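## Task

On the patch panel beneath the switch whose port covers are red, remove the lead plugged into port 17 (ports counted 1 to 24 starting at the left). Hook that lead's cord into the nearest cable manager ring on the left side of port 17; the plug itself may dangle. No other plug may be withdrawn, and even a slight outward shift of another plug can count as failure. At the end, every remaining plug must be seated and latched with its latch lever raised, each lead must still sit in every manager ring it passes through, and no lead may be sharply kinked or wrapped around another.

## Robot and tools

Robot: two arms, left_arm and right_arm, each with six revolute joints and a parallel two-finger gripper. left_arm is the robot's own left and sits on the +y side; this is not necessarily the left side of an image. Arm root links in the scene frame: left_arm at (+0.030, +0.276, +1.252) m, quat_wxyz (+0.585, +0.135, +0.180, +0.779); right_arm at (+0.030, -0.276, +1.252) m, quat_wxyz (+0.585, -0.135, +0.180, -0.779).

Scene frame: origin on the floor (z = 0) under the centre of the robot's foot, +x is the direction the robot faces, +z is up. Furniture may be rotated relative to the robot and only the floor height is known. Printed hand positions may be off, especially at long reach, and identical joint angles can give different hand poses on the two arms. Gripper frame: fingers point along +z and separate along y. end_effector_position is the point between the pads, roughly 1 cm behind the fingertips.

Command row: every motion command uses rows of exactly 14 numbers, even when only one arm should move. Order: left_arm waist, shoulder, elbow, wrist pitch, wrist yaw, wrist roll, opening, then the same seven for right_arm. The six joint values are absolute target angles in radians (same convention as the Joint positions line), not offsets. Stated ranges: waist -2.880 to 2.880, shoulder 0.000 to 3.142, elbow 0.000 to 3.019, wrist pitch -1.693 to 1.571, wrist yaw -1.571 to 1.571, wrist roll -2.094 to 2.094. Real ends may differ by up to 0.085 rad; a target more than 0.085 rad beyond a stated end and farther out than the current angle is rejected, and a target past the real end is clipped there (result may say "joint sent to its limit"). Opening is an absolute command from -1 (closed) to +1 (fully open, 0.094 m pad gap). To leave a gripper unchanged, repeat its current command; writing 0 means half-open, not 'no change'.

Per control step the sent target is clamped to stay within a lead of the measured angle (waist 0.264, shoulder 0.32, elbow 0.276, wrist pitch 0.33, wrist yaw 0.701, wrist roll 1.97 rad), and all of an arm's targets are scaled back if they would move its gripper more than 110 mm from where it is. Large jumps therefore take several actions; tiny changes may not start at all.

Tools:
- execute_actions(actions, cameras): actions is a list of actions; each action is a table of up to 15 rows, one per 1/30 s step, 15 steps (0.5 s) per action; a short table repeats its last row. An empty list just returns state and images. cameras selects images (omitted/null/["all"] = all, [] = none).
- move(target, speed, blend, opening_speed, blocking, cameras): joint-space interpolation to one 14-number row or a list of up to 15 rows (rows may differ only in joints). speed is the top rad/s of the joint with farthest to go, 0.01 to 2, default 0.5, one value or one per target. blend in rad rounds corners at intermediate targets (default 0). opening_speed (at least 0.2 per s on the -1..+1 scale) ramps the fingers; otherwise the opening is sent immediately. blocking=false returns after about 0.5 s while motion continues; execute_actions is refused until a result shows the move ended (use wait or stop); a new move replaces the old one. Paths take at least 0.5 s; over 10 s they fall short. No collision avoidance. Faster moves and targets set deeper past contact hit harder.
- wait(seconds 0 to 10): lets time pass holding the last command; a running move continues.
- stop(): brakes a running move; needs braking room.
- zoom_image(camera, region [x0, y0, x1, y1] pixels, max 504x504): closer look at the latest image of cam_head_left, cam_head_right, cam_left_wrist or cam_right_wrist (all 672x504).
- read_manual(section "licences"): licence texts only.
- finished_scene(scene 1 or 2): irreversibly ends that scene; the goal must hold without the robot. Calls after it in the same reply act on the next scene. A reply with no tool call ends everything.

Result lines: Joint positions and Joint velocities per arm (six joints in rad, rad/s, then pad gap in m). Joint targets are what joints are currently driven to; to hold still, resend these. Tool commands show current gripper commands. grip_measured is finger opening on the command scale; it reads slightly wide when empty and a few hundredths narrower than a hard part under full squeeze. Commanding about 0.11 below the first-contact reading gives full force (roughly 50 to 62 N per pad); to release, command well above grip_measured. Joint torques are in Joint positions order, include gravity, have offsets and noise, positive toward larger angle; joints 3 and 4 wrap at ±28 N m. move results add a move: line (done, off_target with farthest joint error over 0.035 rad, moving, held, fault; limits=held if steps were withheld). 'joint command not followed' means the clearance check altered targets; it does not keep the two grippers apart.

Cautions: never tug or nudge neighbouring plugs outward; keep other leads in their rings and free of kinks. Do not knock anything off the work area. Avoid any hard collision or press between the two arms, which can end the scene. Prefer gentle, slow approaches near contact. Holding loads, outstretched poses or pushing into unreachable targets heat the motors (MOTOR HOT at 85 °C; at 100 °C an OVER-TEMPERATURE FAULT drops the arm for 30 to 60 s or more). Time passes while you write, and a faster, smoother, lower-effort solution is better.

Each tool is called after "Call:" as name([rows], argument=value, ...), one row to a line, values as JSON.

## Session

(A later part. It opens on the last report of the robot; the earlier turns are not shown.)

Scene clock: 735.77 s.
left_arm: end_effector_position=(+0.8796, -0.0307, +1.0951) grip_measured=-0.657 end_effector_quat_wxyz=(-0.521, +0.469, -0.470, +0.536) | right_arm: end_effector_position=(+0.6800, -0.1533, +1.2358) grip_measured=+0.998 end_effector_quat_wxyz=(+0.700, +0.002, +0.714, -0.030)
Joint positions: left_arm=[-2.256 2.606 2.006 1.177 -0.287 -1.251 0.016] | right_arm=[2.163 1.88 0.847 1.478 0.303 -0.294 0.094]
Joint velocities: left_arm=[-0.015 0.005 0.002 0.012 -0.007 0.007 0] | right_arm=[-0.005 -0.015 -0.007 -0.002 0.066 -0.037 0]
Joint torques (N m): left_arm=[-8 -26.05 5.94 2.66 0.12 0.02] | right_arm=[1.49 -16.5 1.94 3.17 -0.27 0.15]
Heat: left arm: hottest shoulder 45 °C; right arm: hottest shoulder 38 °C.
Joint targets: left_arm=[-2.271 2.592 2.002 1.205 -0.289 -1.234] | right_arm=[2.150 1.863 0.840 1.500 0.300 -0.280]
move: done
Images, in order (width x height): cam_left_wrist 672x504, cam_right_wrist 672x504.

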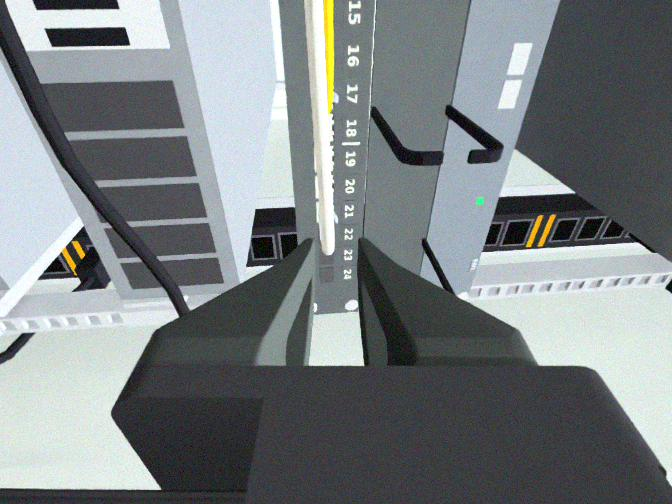

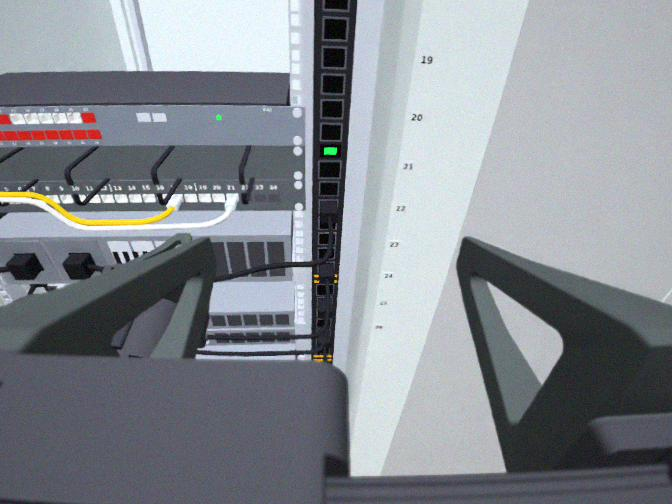

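Call:
move(target=[-2.229, 2.626, 2.1026, 1.138, -0.283, -1.2355, -0.66, 2.15, 1.863, 0.84, 1.5, 0.3, -0.28, 1], cameras=["cam_left_wrist","cam_right_wrist"])

Call:
zoom_image(camera="cam_left_wrist", region=[240, 120, 440, 280])

Call:
zoom_image(camera="cam_right_wrist", region=[100, 160, 260, 260])

Scene clock: 758.43 s.
left_arm: end_effector_position=(+0.8964, -0.0248, +1.1094) grip_measured=-0.657 end_effector_quat_wxyz=(-0.530, +0.467, -0.458, +0.539) | right_arm: end_effector_position=(+0.6800, -0.1531, +1.2359) grip_measured=+0.998 end_effector_quat_wxyz=(+0.700, +0.002, +0.714, -0.029)
Joint positions: left_arm=[-2.249 2.609 2.06 1.154 -0.287 -1.251 0.016] | right_arm=[2.163 1.88 0.847 1.478 0.302 -0.292 0.094]
Joint velocities: left_arm=[-0.005 -0.005 0.002 -0.002 0.066 0.022 0] | right_arm=[-0.005 -0.005 -0.007 0.007 0.022 0.007 0.001]
Joint torques (N m): left_arm=[-5.3 -23.12 10.25 1.11 0.4 0.03] | right_arm=[2.32 -15.21 1.85 3.15 -0.31 0.11]
Heat: left arm: hottest shoulder 46 °C; right arm: hottest shoulder 38 °C.
Joint targets: left_arm=[-2.229 2.626 2.102 1.138 -0.284 -1.236] | right_arm=[2.150 1.863 0.840 1.500 0.299 -0.279]
move: off_target (left_arm); left_arm: the elbow is farthest, 0.042 rad from its target
Images, in order (width x height): cam_left_wrist 672x504, cam_right_wrist 672x504.

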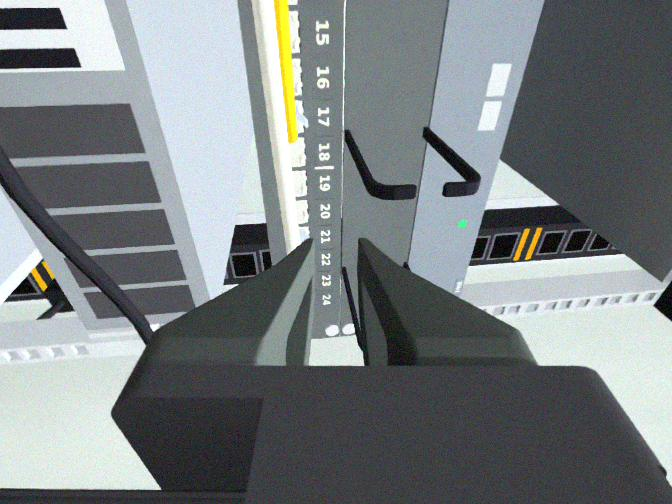

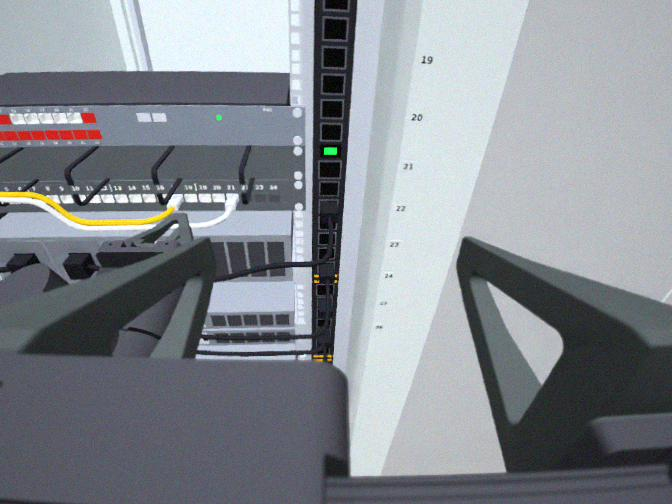

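Scaled by 2.520 from the camera's 672x504 image, which has a finer 960x720 frame.

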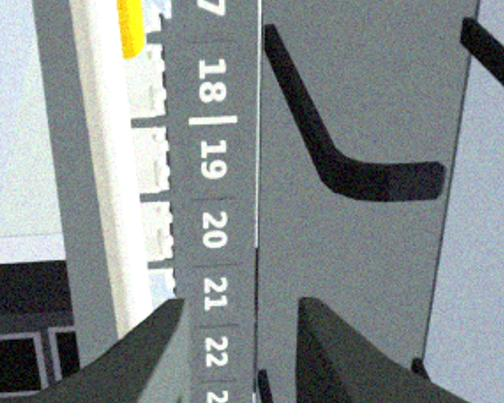

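Scaled by 3.150 from the camera's 672x504 image, which has a finer 960x720 frame.

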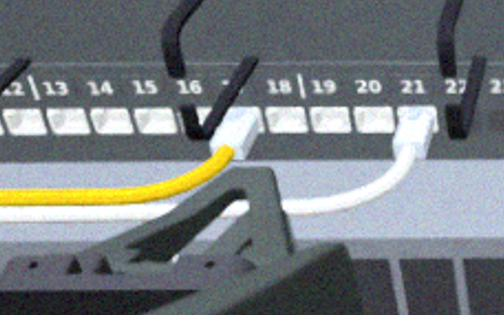

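Call:
move([
  [-2.2214, 2.6554, 2.1969, 1.097, -0.277, -1.24, -0.66, 2.15, 1.863, 0.84, 1.5, 0.3, -0.28, 1],
  [-2.219, 2.672, 2.217, 1.079, -0.275, -1.241, -0.66, 2.15, 1.863, 0.84, 1.5, 0.3, -0.28, 1],
], speed=0.15, cameras=["cam_left_wrist","cam_right_wrist"])

Call:
zoom_image(camera="cam_left_wrist", region=[240, 120, 440, 280])

Call:
zoom_image(camera="cam_right_wrist", region=[100, 160, 260, 260])

Scene clock: 807.93 s.
left_arm: end_effector_position=(+0.9143, -0.0263, +1.1055) grip_measured=-0.657 end_effector_quat_wxyz=(-0.531, +0.465, -0.458, +0.540) | right_arm: end_effector_position=(+0.6800, -0.1531, +1.2359) grip_measured=+0.998 end_effector_quat_wxyz=(+0.700, +0.002, +0.714, -0.029)
Joint positions: left_arm=[-2.241 2.657 2.169 1.096 -0.277 -1.251 0.016] | right_arm=[2.163 1.88 0.847 1.478 0.302 -0.292 0.094]
Joint velocities: left_arm=[0.005 -0.005 -0.002 -0.002 -0.007 -0.081 -0.001] | right_arm=[-0.005 -0.005 -0.007 -0.012 0.007 0.022 0]
Joint torques (N m): left_arm=[-5.36 -23.65 11.18 1.06 0.37 0.02] | right_arm=[2.67 -15.38 1.95 3.25 -0.29 0.11]
Heat: left arm: hottest shoulder 44 °C; right arm: hottest shoulder 38 °C.
Joint targets: left_arm=[-2.220 2.673 2.218 1.079 -0.274 -1.241] | right_arm=[2.150 1.863 0.840 1.500 0.300 -0.280]
move: off_target (left_arm); left_arm: the elbow is farthest, 0.048 rad from its target
Images, in order (width x height): cam_left_wrist 672x504, cam_right_wrist 672x504.

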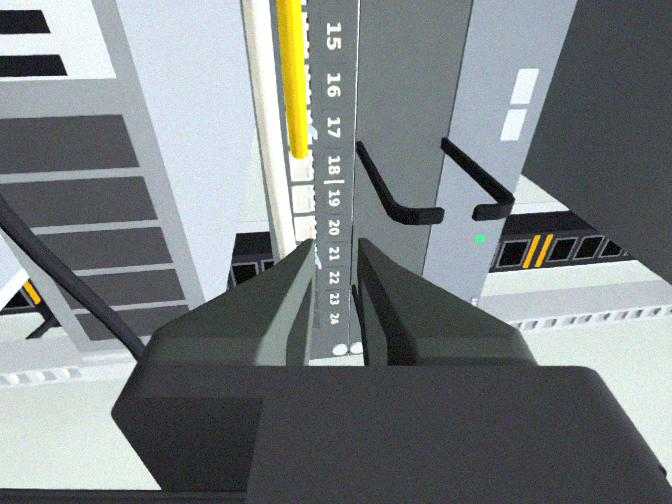

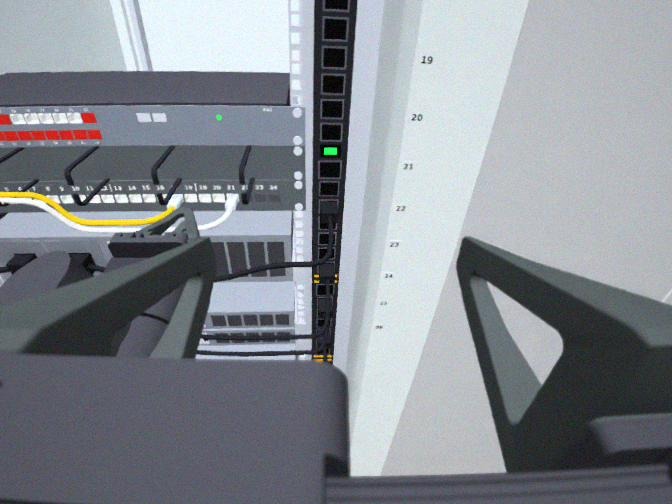

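Scaled by 2.520 from the camera's 672x504 image, which has a finer 960x720 frame.

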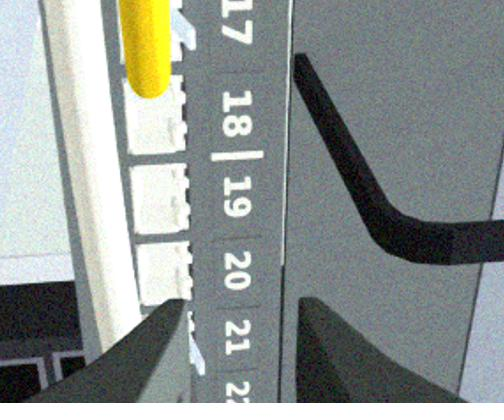

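Scaled by 3.150 from the camera's 672x504 image, which has a finer 960x720 frame.

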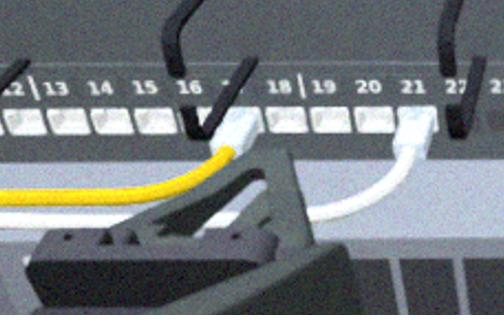

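Call:
move([
  [-2.219, 2.683, 2.2305, 1.067, -0.275, -1.241, -0.66, 2.15, 1.863, 0.84, 1.5, 0.3, -0.28, 1],
  [-2.194, 2.683, 2.238, 1.067, -0.253, -1.255, -0.66, 2.15, 1.863, 0.84, 1.5, 0.3, -0.28, 1],
], speed=0.1, cameras=["cam_left_wrist","cam_right_wrist"])

Call:
zoom_image(camera="cam_left_wrist", region=[240, 120, 440, 280])

Call:
zoom_image(camera="cam_right_wrist", region=[100, 160, 260, 260])

Scene clock: 852.53 s.
left_arm: end_effector_position=(+0.9260, -0.0038, +1.1028) grip_measured=-0.657 end_effector_quat_wxyz=(-0.539, +0.461, -0.458, +0.536) | right_arm: end_effector_position=(+0.6800, -0.1531, +1.2359) grip_measured=+0.998 end_effector_quat_wxyz=(+0.700, +0.002, +0.714, -0.029)
Joint positions: left_arm=[-2.21 2.663 2.192 1.085 -0.256 -1.251 0.016] | right_arm=[2.163 1.88 0.847 1.478 0.302 -0.292 0.094]
Joint velocities: left_arm=[-0.005 -0.015 -0.007 -0.012 -0.037 0.022 0.001] | right_arm=[-0.005 -0.005 -0.012 -0.002 0.007 0.007 -0.001]
Joint torques (N m): left_arm=[-5.25 -23.71 11.06 0.99 0.31 -0.16] | right_arm=[1.67 -16.56 1.89 3.04 -0.24 0.07]
Heat: left arm: hottest shoulder 45 °C; right arm: hottest shoulder 38 °C.
Joint targets: left_arm=[-2.193 2.683 2.238 1.067 -0.253 -1.255] | right_arm=[2.150 1.863 0.840 1.500 0.300 -0.280]
move: off_target (left_arm); left_arm: the elbow is farthest, 0.046 rad from its target
Images, in order (width x height): cam_left_wrist 672x504, cam_right_wrist 672x504.

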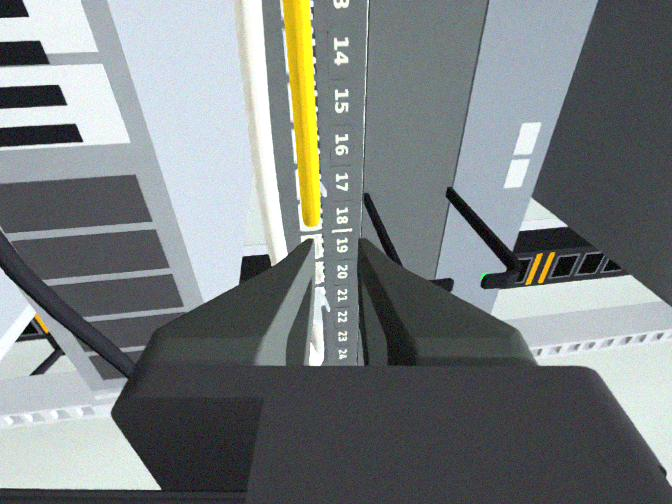

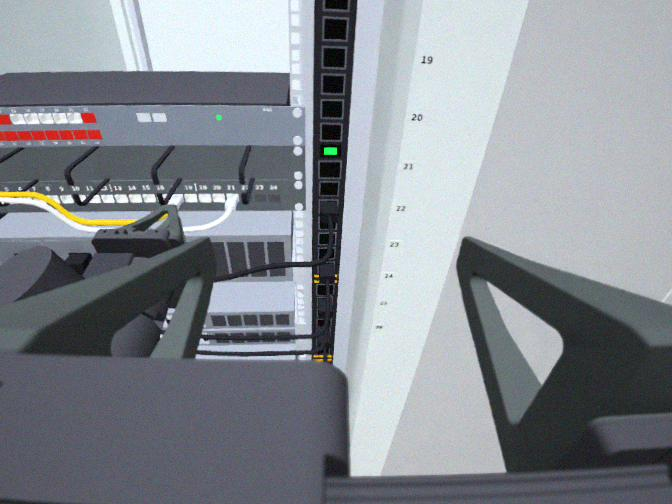

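Scaled by 2.520 from the camera's 672x504 image, which has a finer 960x720 frame.

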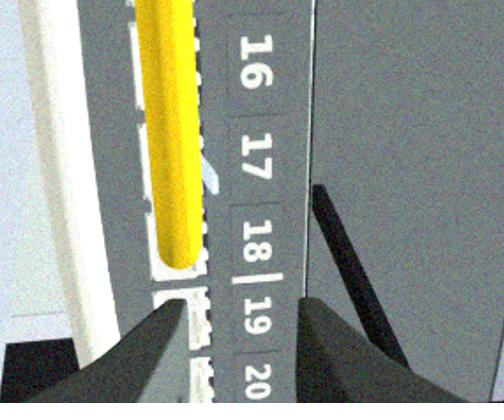

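Scaled by 3.150 from the camera's 672x504 image, which has a finer 960x720 frame.

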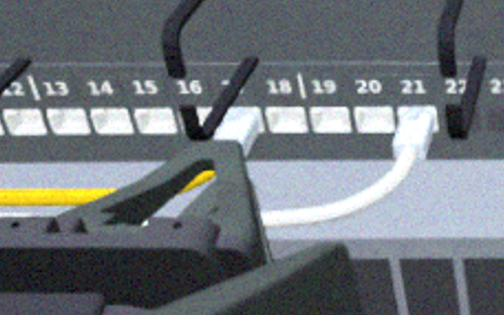

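Call:
move([
  [-2.194, 2.695, 2.2515, 1.055, -0.253, -1.255, -0.66, 2.15, 1.863, 0.84, 1.5, 0.3, -0.28, 1],
  [-2.184, 2.695, 2.255, 1.055, -0.243, -1.26, -0.66, 2.15, 1.863, 0.84, 1.5, 0.3, -0.28, 1],
], speed=0.08, cameras=["cam_left_wrist","cam_right_wrist"])

Call:
zoom_image(camera="cam_left_wrist", region=[240, 120, 440, 280])

Call:
zoom_image(camera="cam_right_wrist", region=[100, 160, 260, 260])

Scene clock: 873.80 s.
left_arm: end_effector_position=(+0.9281, -0.0055, +1.1008) grip_measured=-0.657 end_effector_quat_wxyz=(-0.537, +0.458, -0.461, +0.538) | right_arm: end_effector_position=(+0.6800, -0.1531, +1.2359) grip_measured=+0.998 end_effector_quat_wxyz=(+0.700, +0.002, +0.714, -0.029)
Joint positions: left_arm=[-2.209 2.672 2.209 1.075 -0.245 -1.251 0.016] | right_arm=[2.163 1.88 0.847 1.478 0.302 -0.292 0.094]
Joint velocities: left_arm=[-0.005 -0.024 -0.032 0.002 0.037 0.051 0] | right_arm=[-0.015 -0.015 -0.022 -0.022 0.022 -0.037 0]
Joint torques (N m): left_arm=[-5.36 -23.53 11.08 0.92 0.35 -0.2] | right_arm=[2.2 -15.97 2.06 3.28 -0.22 0.08]
Heat: left arm: hottest shoulder 46 °C; right arm: hottest shoulder 38 °C.
Joint targets: left_arm=[-2.185 2.694 2.255 1.055 -0.243 -1.260] | right_arm=[2.150 1.863 0.840 1.500 0.300 -0.280]
move: off_target (left_arm); left_arm: the elbow is farthest, 0.046 rad from its target
Images, in order (width x height): cam_left_wrist 672x504, cam_right_wrist 672x504.

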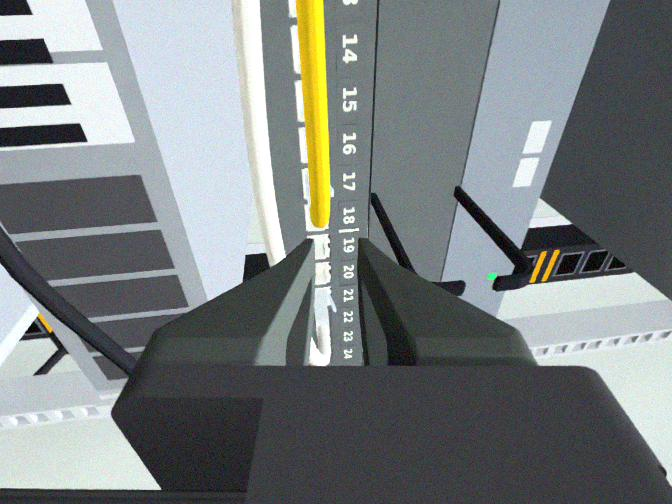

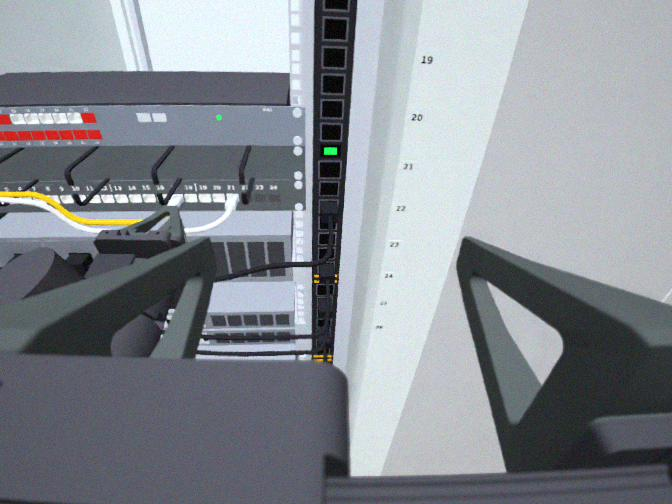

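Scaled by 2.520 from the camera's 672x504 image, which has a finer 960x720 frame.

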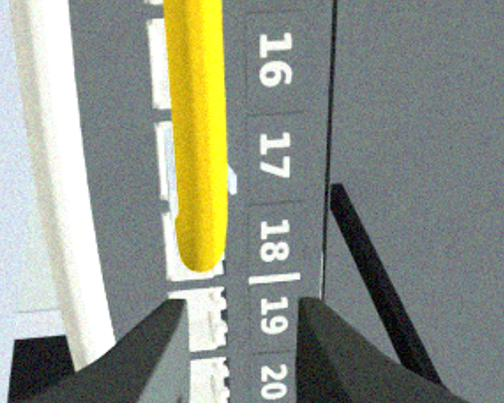

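Scaled by 3.150 from the camera's 672x504 image, which has a finer 960x720 frame.

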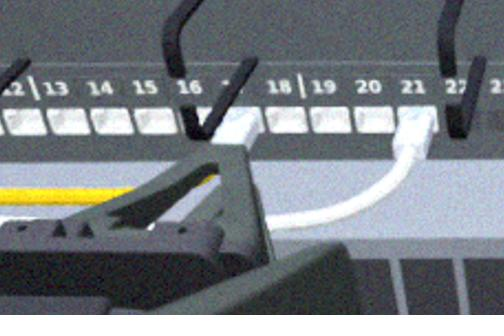

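Call:
move(target=[-2.169, 2.695, 2.255, 1.055, -0.228, -1.263, -0.66, 2.15, 1.863, 0.84, 1.5, 0.3, -0.28, 1], speed=0.06, cameras=["cam_left_wrist","cam_right_wrist"])

Call:
zoom_image(camera="cam_left_wrist", region=[240, 120, 440, 280])

Call:
zoom_image(camera="cam_right_wrist", region=[100, 160, 260, 260])

Scene clock: 887.73 s.
left_arm: end_effector_position=(+0.9321, +0.0081, +1.0974) grip_measured=-0.657 end_effector_quat_wxyz=(-0.541, +0.455, -0.462, +0.536) | right_arm: end_effector_position=(+0.6800, -0.1531, +1.2359) grip_measured=+0.998 end_effector_quat_wxyz=(+0.700, +0.002, +0.714, -0.029)
Joint positions: left_arm=[-2.19 2.672 2.209 1.075 -0.23 -1.251 0.016] | right_arm=[2.163 1.88 0.847 1.478 0.302 -0.292 0.094]
Joint velocities: left_arm=[-0.005 -0.015 -0.002 0.012 -0.022 -0.022 -0.001] | right_arm=[-0.005 -0.005 0.002 -0.002 0.007 -0.037 0]
Joint torques (N m): left_arm=[-4.89 -23.71 11.11 1.02 0.32 -0.19] | right_arm=[1.61 -16.26 2.02 3.29 -0.23 0.16]
Heat: left arm: hottest shoulder 47 °C; right arm: hottest shoulder 38 °C.
Joint targets: left_arm=[-2.168 2.695 2.255 1.055 -0.228 -1.263] | right_arm=[2.150 1.863 0.840 1.500 0.300 -0.280]
move: off_target (left_arm); left_arm: the elbow is farthest, 0.046 rad from its target
Images, in order (width x height): cam_left_wrist 672x504, cam_right_wrist 672x504.

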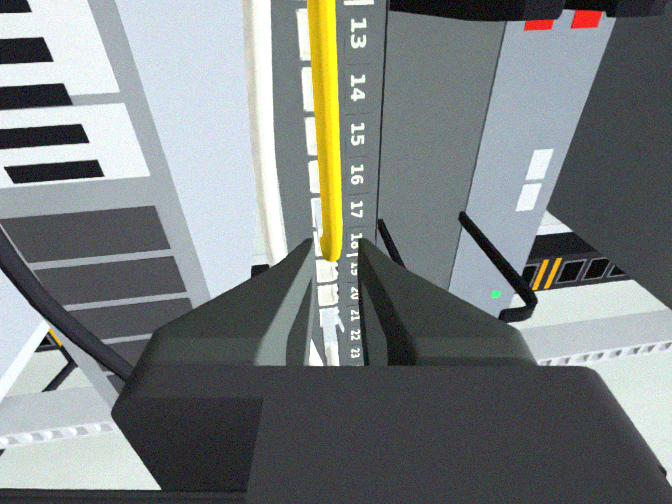

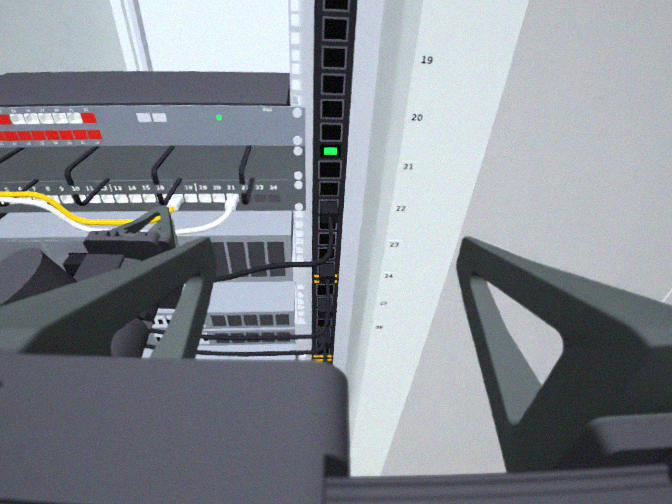

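Scaled by 2.520 from the camera's 672x504 image, which has a finer 960x720 frame.

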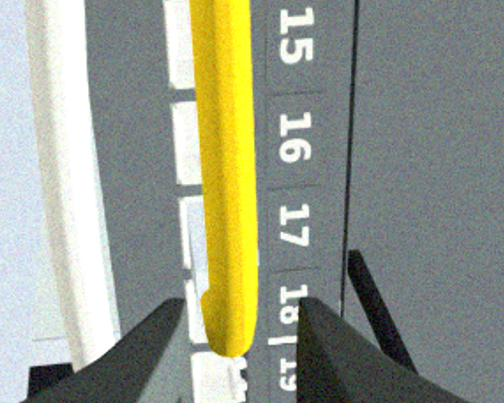

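Scaled by 3.150 from the camera's 672x504 image, which has a finer 960x720 frame.

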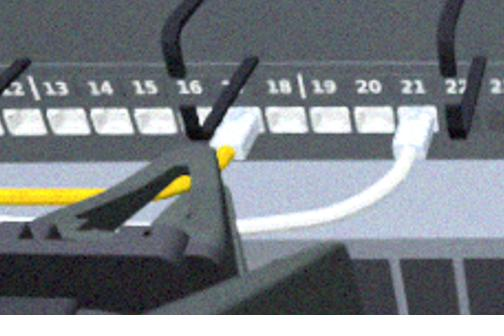

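Call:
move(target=[-2.159, 2.714, 2.316, 1.028, -0.222, -1.263, -0.66, 2.15, 1.863, 0.84, 1.5, 0.3, -0.28, 1], speed=0.06, cameras=["cam_left_wrist","cam_right_wrist"])

Call:
zoom_image(camera="cam_left_wrist", region=[240, 160, 440, 320])

Call:
zoom_image(camera="cam_right_wrist", region=[100, 160, 260, 260])

Scene clock: 903.47 s.
left_arm: end_effector_position=(+0.9428, +0.0110, +1.1010) grip_measured=-0.657 end_effector_quat_wxyz=(-0.544, +0.452, -0.459, +0.538) | right_arm: end_effector_position=(+0.6800, -0.1531, +1.2359) grip_measured=+0.998 end_effector_quat_wxyz=(+0.700, +0.002, +0.714, -0.029)
Joint positions: left_arm=[-2.184 2.692 2.267 1.047 -0.224 -1.251 0.016] | right_arm=[2.163 1.88 0.847 1.478 0.302 -0.292 0.094]
Joint velocities: left_arm=[-0.015 0.015 0.012 0.017 -0.051 0.037 0] | right_arm=[0.005 -0.015 0.002 0.007 0.007 -0.095 0.001]
Joint torques (N m): left_arm=[-4.84 -24.12 11.49 1.03 0.32 -0.24] | right_arm=[2.14 -15.85 2.06 3.23 -0.25 0.14]
Heat: left arm: hottest shoulder 49 °C; right arm: hottest shoulder 38 °C.
Joint targets: left_arm=[-2.160 2.714 2.316 1.028 -0.221 -1.263] | right_arm=[2.150 1.863 0.840 1.500 0.300 -0.280]
move: off_target (left_arm); left_arm: the elbow is farthest, 0.049 rad from its target
Images, in order (width x height): cam_left_wrist 672x504, cam_right_wrist 672x504.

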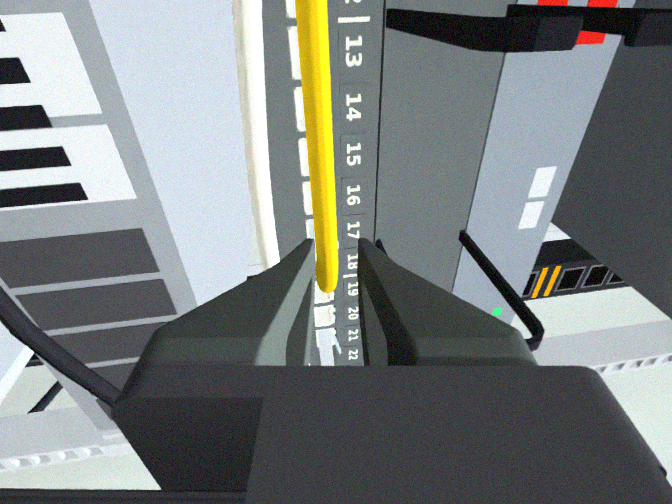

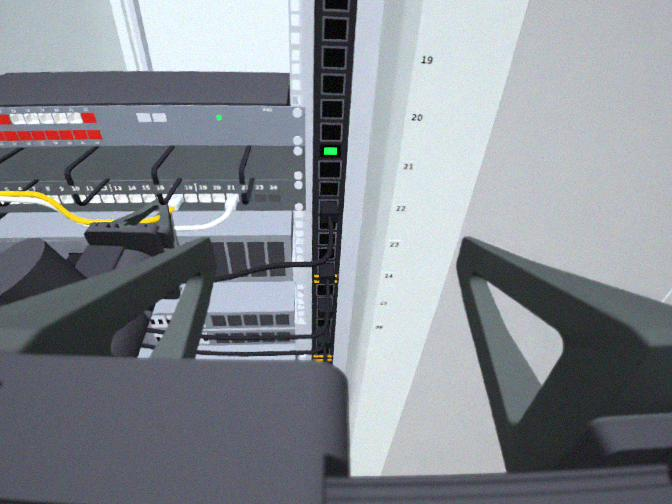

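Scaled by 2.520 from the camera's 672x504 image, which has a finer 960x720 frame.

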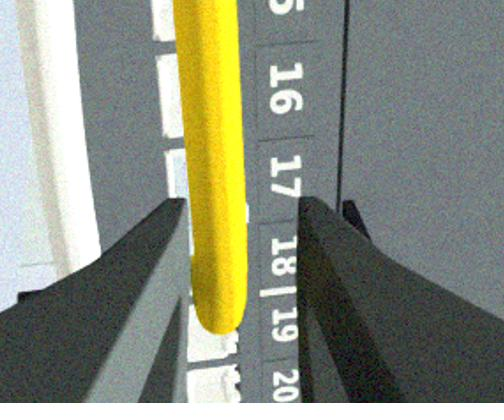

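Scaled by 3.150 from the camera's 672x504 image, which has a finer 960x720 frame.

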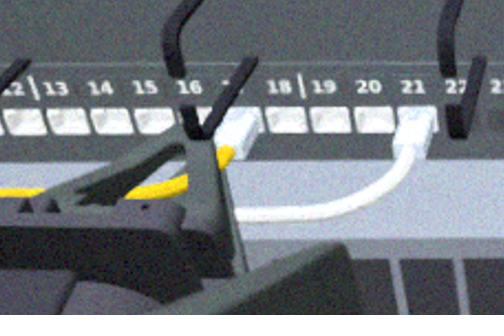

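Call:
move(target=[-2.162, 2.734, 2.372, 1.002, -0.224, -1.263, -0.66, 2.15, 1.863, 0.84, 1.5, 0.3, -0.28, 1], speed=0.08, cameras=["cam_left_wrist","cam_right_wrist"])

Call:
zoom_image(camera="cam_left_wrist", region=[240, 160, 440, 320])

Call:
zoom_image(camera="cam_right_wrist", region=[100, 160, 260, 260])

Scene clock: 1012.00 s.
left_arm: end_effector_position=(+0.9495, +0.0105, +1.1005) grip_measured=-0.657 end_effector_quat_wxyz=(-0.545, +0.452, -0.457, +0.538) | right_arm: end_effector_position=(+0.6800, -0.1531, +1.2359) grip_measured=+0.998 end_effector_quat_wxyz=(+0.700, +0.002, +0.714, -0.029)
Joint positions: left_arm=[-2.183 2.715 2.319 1.021 -0.224 -1.251 0.016] | right_arm=[2.163 1.88 0.847 1.478 0.302 -0.292 0.094]
Joint velocities: left_arm=[0.005 -0.015 0.007 0.002 0.022 -0.022 0] | right_arm=[-0.005 -0.015 0.007 0.027 -0.037 0.007 0.001]
Joint torques (N m): left_arm=[-5.07 -24.18 12.05 1.09 0.2 -0.23] | right_arm=[2.37 -15.85 2.06 3.28 -0.24 0.12]
Heat: left arm: hottest shoulder 48 °C; right arm: hottest shoulder 38 °C.
Joint targets: left_arm=[-2.162 2.734 2.372 1.002 -0.224 -1.263] | right_arm=[2.150 1.863 0.840 1.500 0.300 -0.280]
move: off_target (left_arm); left_arm: the elbow is farthest, 0.053 rad from its target
Images, in order (width x height): cam_left_wrist 672x504, cam_right_wrist 672x504.

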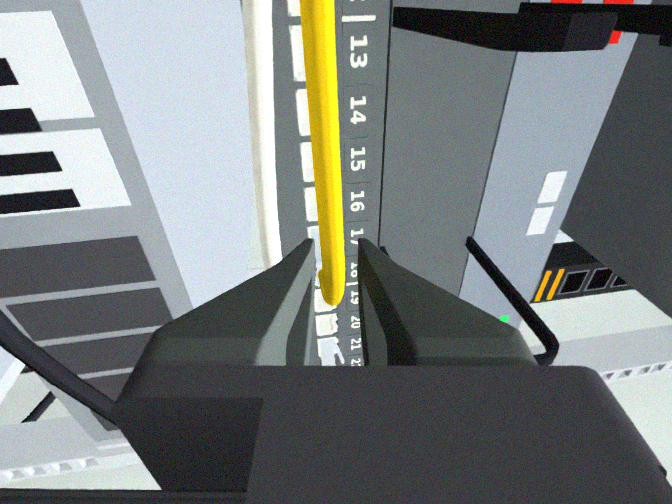

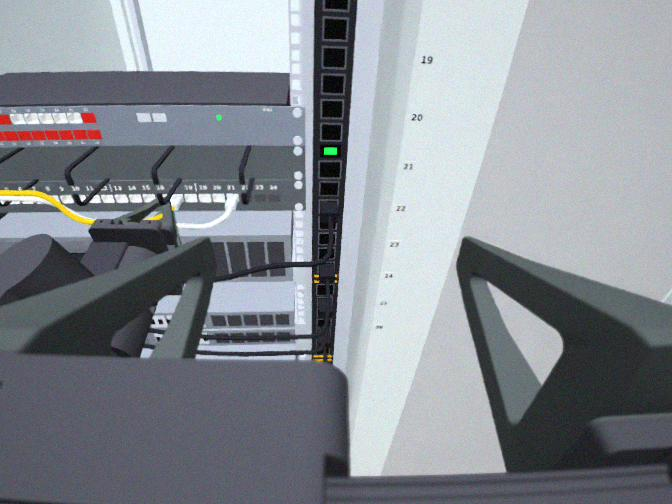

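Scaled by 2.520 from the camera's 672x504 image, which has a finer 960x720 frame.

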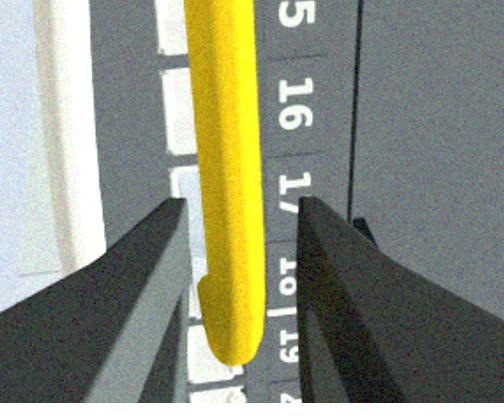

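Scaled by 3.150 from the camera's 672x504 image, which has a finer 960x720 frame.

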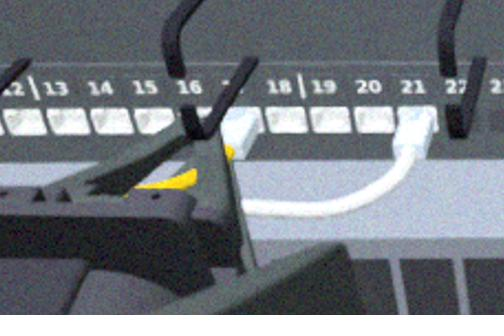

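Call:
move([
  [-2.207, 2.734, 2.372, 1.002, -0.224, -1.263, -0.66, 2.15, 1.863, 0.84, 1.5, 0.3, -0.28, 1],
  [-2.207, 2.748, 2.41, 0.985, -0.226, -1.263, -0.66, 2.15, 1.863, 0.84, 1.5, 0.3, -0.28, 1],
], speed=0.06, cameras=["cam_left_wrist","cam_right_wrist"])

Call:
zoom_image(camera="cam_left_wrist", region=[240, 160, 440, 320])

Call:
zoom_image(camera="cam_right_wrist", region=[120, 170, 220, 240])

Scene clock: 1033.20 s.
left_arm: end_effector_position=(+0.9537, +0.0096, +1.1007) grip_measured=-0.657 end_effector_quat_wxyz=(-0.546, +0.452, -0.456, +0.538) | right_arm: end_effector_position=(+0.6800, -0.1531, +1.2359) grip_measured=+0.998 end_effector_quat_wxyz=(+0.700, +0.002, +0.714, -0.029)
Joint positions: left_arm=[-2.183 2.73 2.355 1.004 -0.225 -1.251 0.016] | right_arm=[2.163 1.88 0.847 1.478 0.302 -0.292 0.094]
Joint velocities: left_arm=[-0.005 -0.015 0.017 -0.007 -0.007 0.081 -0.001] | right_arm=[-0.005 -0.005 0.017 -0.012 -0.051 0.022 0.001]
Joint torques (N m): left_arm=[-8.59 -24.53 12.31 1.03 0.16 -0.24] | right_arm=[2.02 -15.97 1.92 3.11 -0.27 0.11]
Heat: left arm: hottest shoulder 51 °C; right arm: hottest shoulder 38 °C.
Joint targets: left_arm=[-2.207 2.748 2.410 0.985 -0.227 -1.263] | right_arm=[2.150 1.863 0.840 1.500 0.300 -0.280]
move: off_target (left_arm); left_arm: the elbow is farthest, 0.055 rad from its target
Images, in order (width x height): cam_left_wrist 672x504, cam_right_wrist 672x504.

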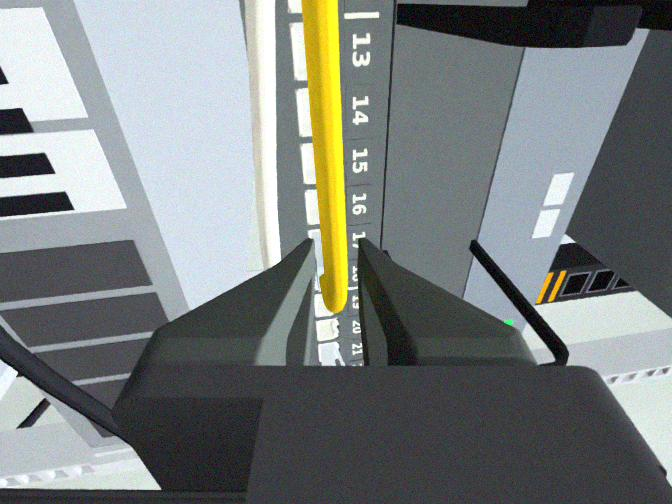

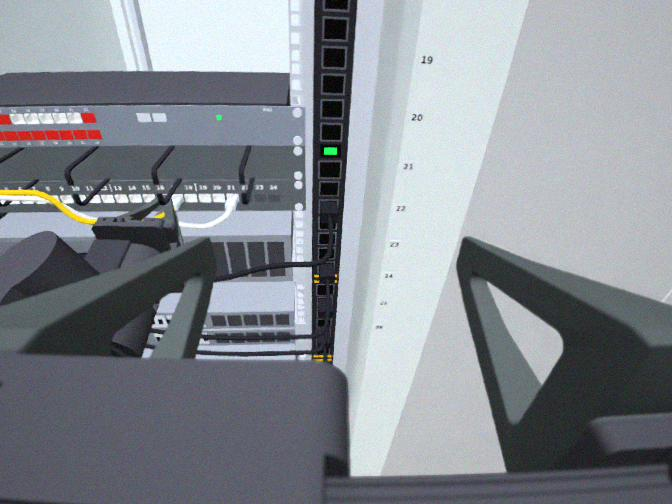

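Scaled by 2.520 from the camera's 672x504 image, which has a finer 960x720 frame.

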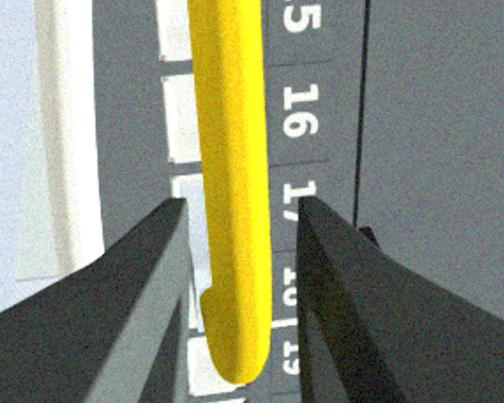

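Scaled by 5.040 from the camera's 672x504 image, which has a finer 960x720 frame.

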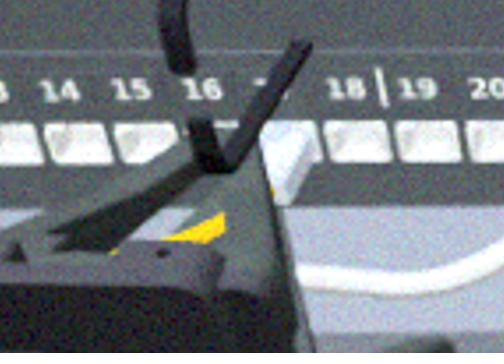

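Call:
move(target=[-2.216, 2.748, 2.41, 0.985, -0.226, -1.263, -0.66, 2.15, 1.863, 0.84, 1.5, 0.3, -0.28, 1], speed=0.03, cameras=["cam_left_wrist","cam_right_wrist"])

Call:
zoom_image(camera="cam_left_wrist", region=[240, 160, 440, 320])

Call:
zoom_image(camera="cam_right_wrist", region=[120, 170, 220, 240])

Scene clock: 1045.67 s.
left_arm: end_effector_position=(+0.9536, +0.0095, +1.1002) grip_measured=-0.657 end_effector_quat_wxyz=(-0.546, +0.452, -0.456, +0.538) | right_arm: end_effector_position=(+0.6800, -0.1531, +1.2359) grip_measured=+0.998 end_effector_quat_wxyz=(+0.700, +0.002, +0.714, -0.029)
Joint positions: left_arm=[-2.183 2.732 2.356 1.004 -0.225 -1.251 0.016] | right_arm=[2.163 1.88 0.847 1.478 0.302 -0.292 0.094]
Joint velocities: left_arm=[-0.005 -0.015 0.012 0.012 -0.007 -0.095 0] | right_arm=[0.005 -0.015 -0.012 0.017 -0.051 -0.007 0]
Joint torques (N m): left_arm=[-8.94 -24.64 12.23 1.05 0.2 -0.21] | right_arm=[1.85 -15.27 1.94 3.15 -0.23 0.11]
Heat: left arm: hottest shoulder 48 °C; right arm: hottest shoulder 38 °C.
Joint targets: left_arm=[-2.216 2.749 2.411 0.985 -0.226 -1.263] | right_arm=[2.150 1.863 0.840 1.500 0.300 -0.280]
move: off_target (left_arm); left_arm: the elbow is farthest, 0.054 rad from its target
Images, in order (width x height): cam_left_wrist 672x504, cam_right_wrist 672x504.

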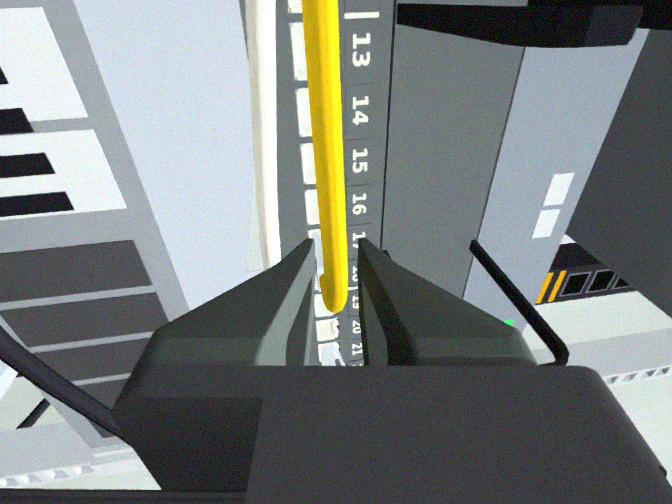

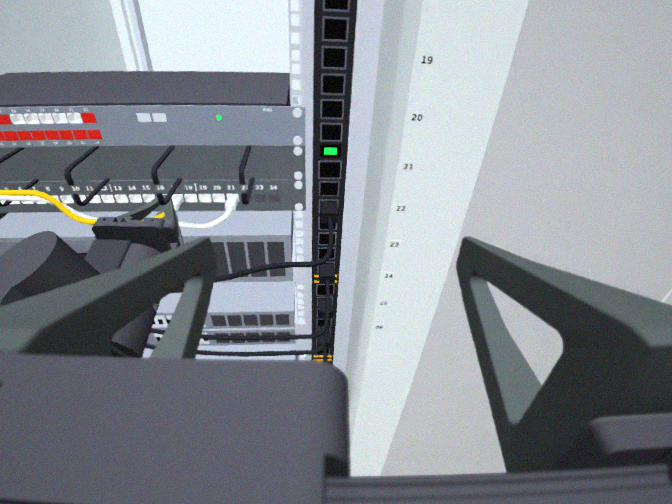

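Scaled by 2.520 from the camera's 672x504 image, which has a finer 960x720 frame.

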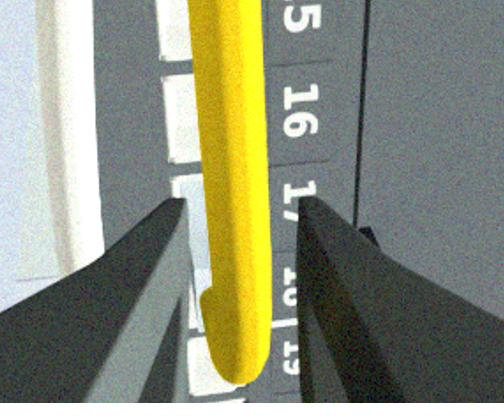

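Scaled by 5.040 from the camera's 672x504 image, which has a finer 960x720 frame.

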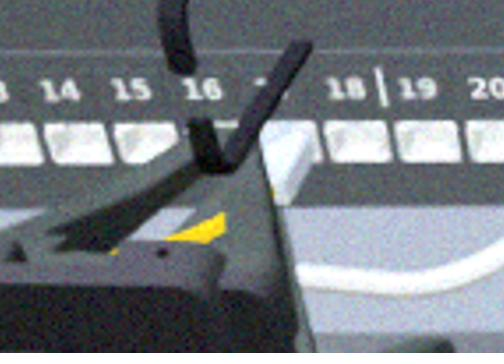

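Call:
move(target=[-2.216, 2.756, 2.417, 0.979, -0.226, -1.263, -0.66, 2.15, 1.863, 0.84, 1.5, 0.3, -0.28, 1], speed=0.03, cameras=["cam_left_wrist","cam_right_wrist"])

Call:
zoom_image(camera="cam_right_wrist", region=[120, 170, 220, 240])

Scene clock: 1098.57 s.
left_arm: end_effector_position=(+0.9546, +0.0093, +1.1003) grip_measured=-0.657 end_effector_quat_wxyz=(-0.546, +0.452, -0.456, +0.538) | right_arm: end_effector_position=(+0.6800, -0.1531, +1.2359) grip_measured=+0.998 end_effector_quat_wxyz=(+0.700, +0.002, +0.714, -0.029)
Joint positions: left_arm=[-2.183 2.735 2.364 1 -0.225 -1.251 0.016] | right_arm=[2.163 1.88 0.847 1.478 0.302 -0.292 0.094]
Joint velocities: left_arm=[-0.024 -0.015 0.007 -0.007 -0.022 0.007 0] | right_arm=[-0.015 -0.015 0.002 0.012 -0.007 -0.007 0.001]
Joint torques (N m): left_arm=[-9.52 -24.53 12.3 0.94 0.21 -0.22] | right_arm=[2.32 -16.15 1.83 3.11 -0.23 0.07]
Heat: left arm: hottest shoulder 46 °C; right arm: hottest shoulder 38 °C.
Joint targets: left_arm=[-2.215 2.755 2.417 0.979 -0.226 -1.263] | right_arm=[2.150 1.863 0.840 1.500 0.300 -0.280]
move: off_target (left_arm); left_arm: the elbow is farthest, 0.053 rad from its target
Images, in order (width x height): cam_left_wrist 672x504, cam_right_wrist 672x504.

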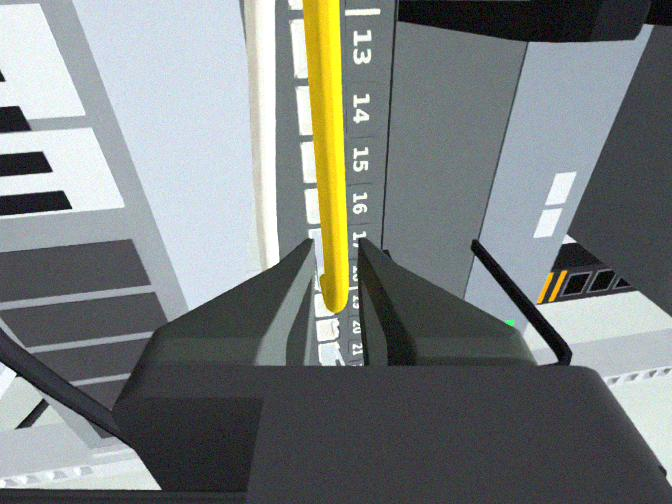

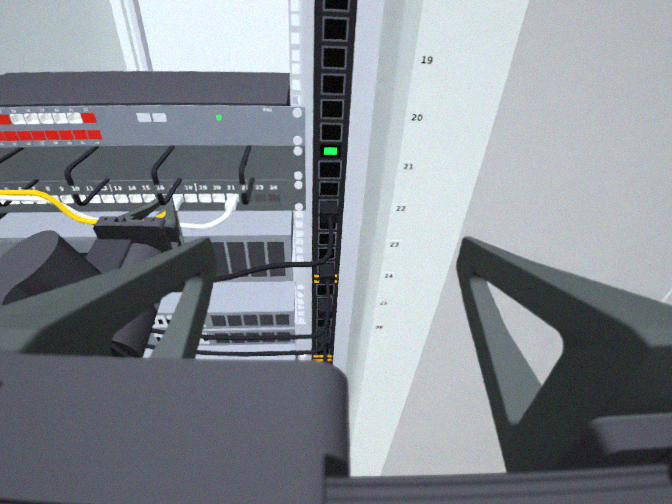

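Scaled by 5.040 from the camera's 672x504 image, which has a finer 960x720 frame.

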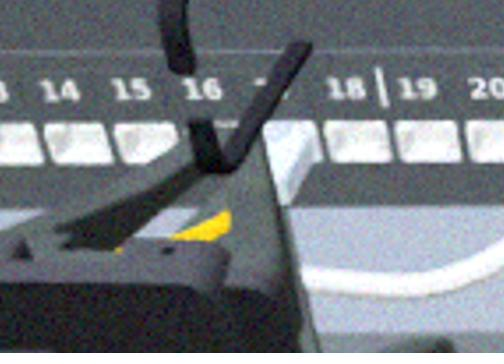

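Call:
move(target=[-2.224, 2.756, 2.417, 0.979, -0.226, -1.263, -0.66, 2.15, 1.863, 0.84, 1.5, 0.3, -0.28, 1], speed=0.03, cameras=["cam_left_wrist","cam_right_wrist"])

Call:
zoom_image(camera="cam_left_wrist", region=[240, 160, 440, 320])

Call:
zoom_image(camera="cam_right_wrist", region=[120, 170, 220, 240])

Scene clock: 1113.13 s.
left_arm: end_effector_position=(+0.9538, +0.0067, +1.1003) grip_measured=-0.657 end_effector_quat_wxyz=(-0.545, +0.452, -0.456, +0.538) | right_arm: end_effector_position=(+0.6800, -0.1531, +1.2359) grip_measured=+0.998 end_effector_quat_wxyz=(+0.700, +0.002, +0.714, -0.029)
Joint positions: left_arm=[-2.186 2.737 2.365 1 -0.227 -1.251 0.016] | right_arm=[2.163 1.88 0.847 1.478 0.302 -0.292 0.094]
Joint velocities: left_arm=[-0.015 -0.005 0.002 -0.012 0.051 -0.037 0] | right_arm=[-0.015 -0.005 -0.012 -0.017 0.007 0.037 0]
Joint torques (N m): left_arm=[-8.94 -24.82 12.21 0.85 0.24 -0.23] | right_arm=[2.73 -15.97 2.1 3.12 -0.22 0.12]
Heat: left arm: hottest elbow 49 °C; right arm: hottest shoulder 38 °C.
Joint targets: left_arm=[-2.225 2.757 2.418 0.979 -0.226 -1.263] | right_arm=[2.150 1.863 0.840 1.500 0.300 -0.280]
move: off_target (left_arm); left_arm: the elbow is farthest, 0.052 rad from its target
Images, in order (width x height): cam_left_wrist 672x504, cam_right_wrist 672x504.

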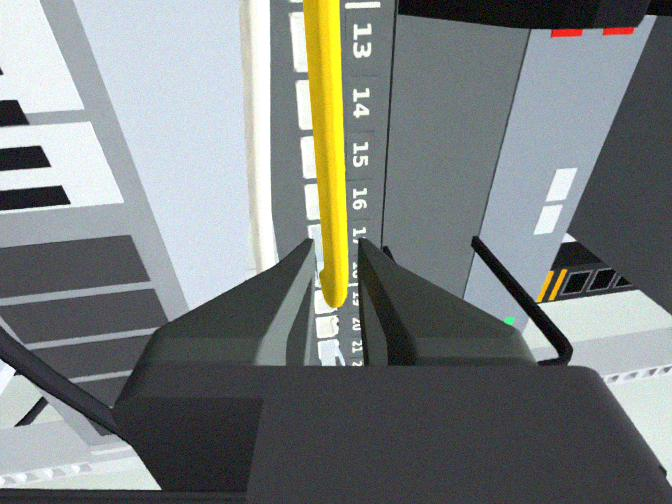

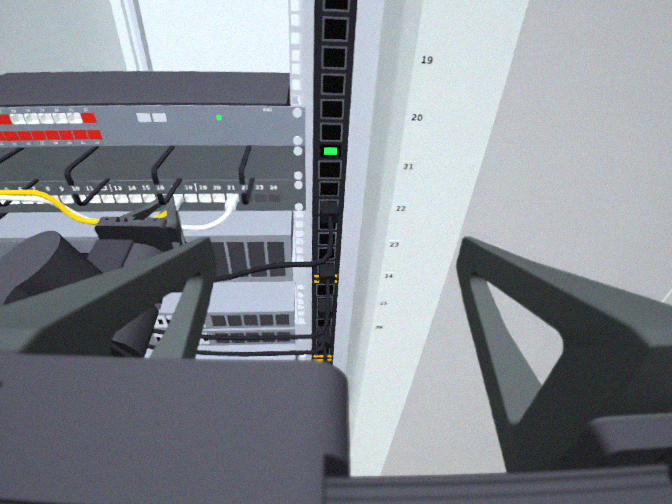

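Scaled by 2.520 from the camera's 672x504 image, which has a finer 960x720 frame.

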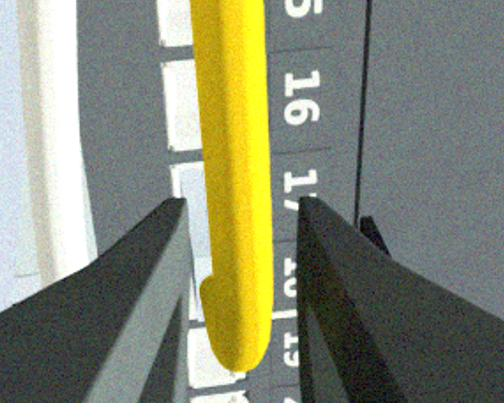

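Scaled by 5.040 from the camera's 672x504 image, which has a finer 960x720 frame.

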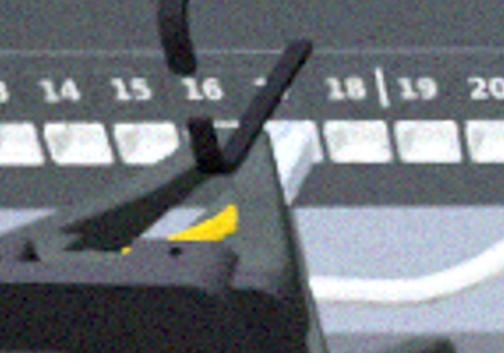

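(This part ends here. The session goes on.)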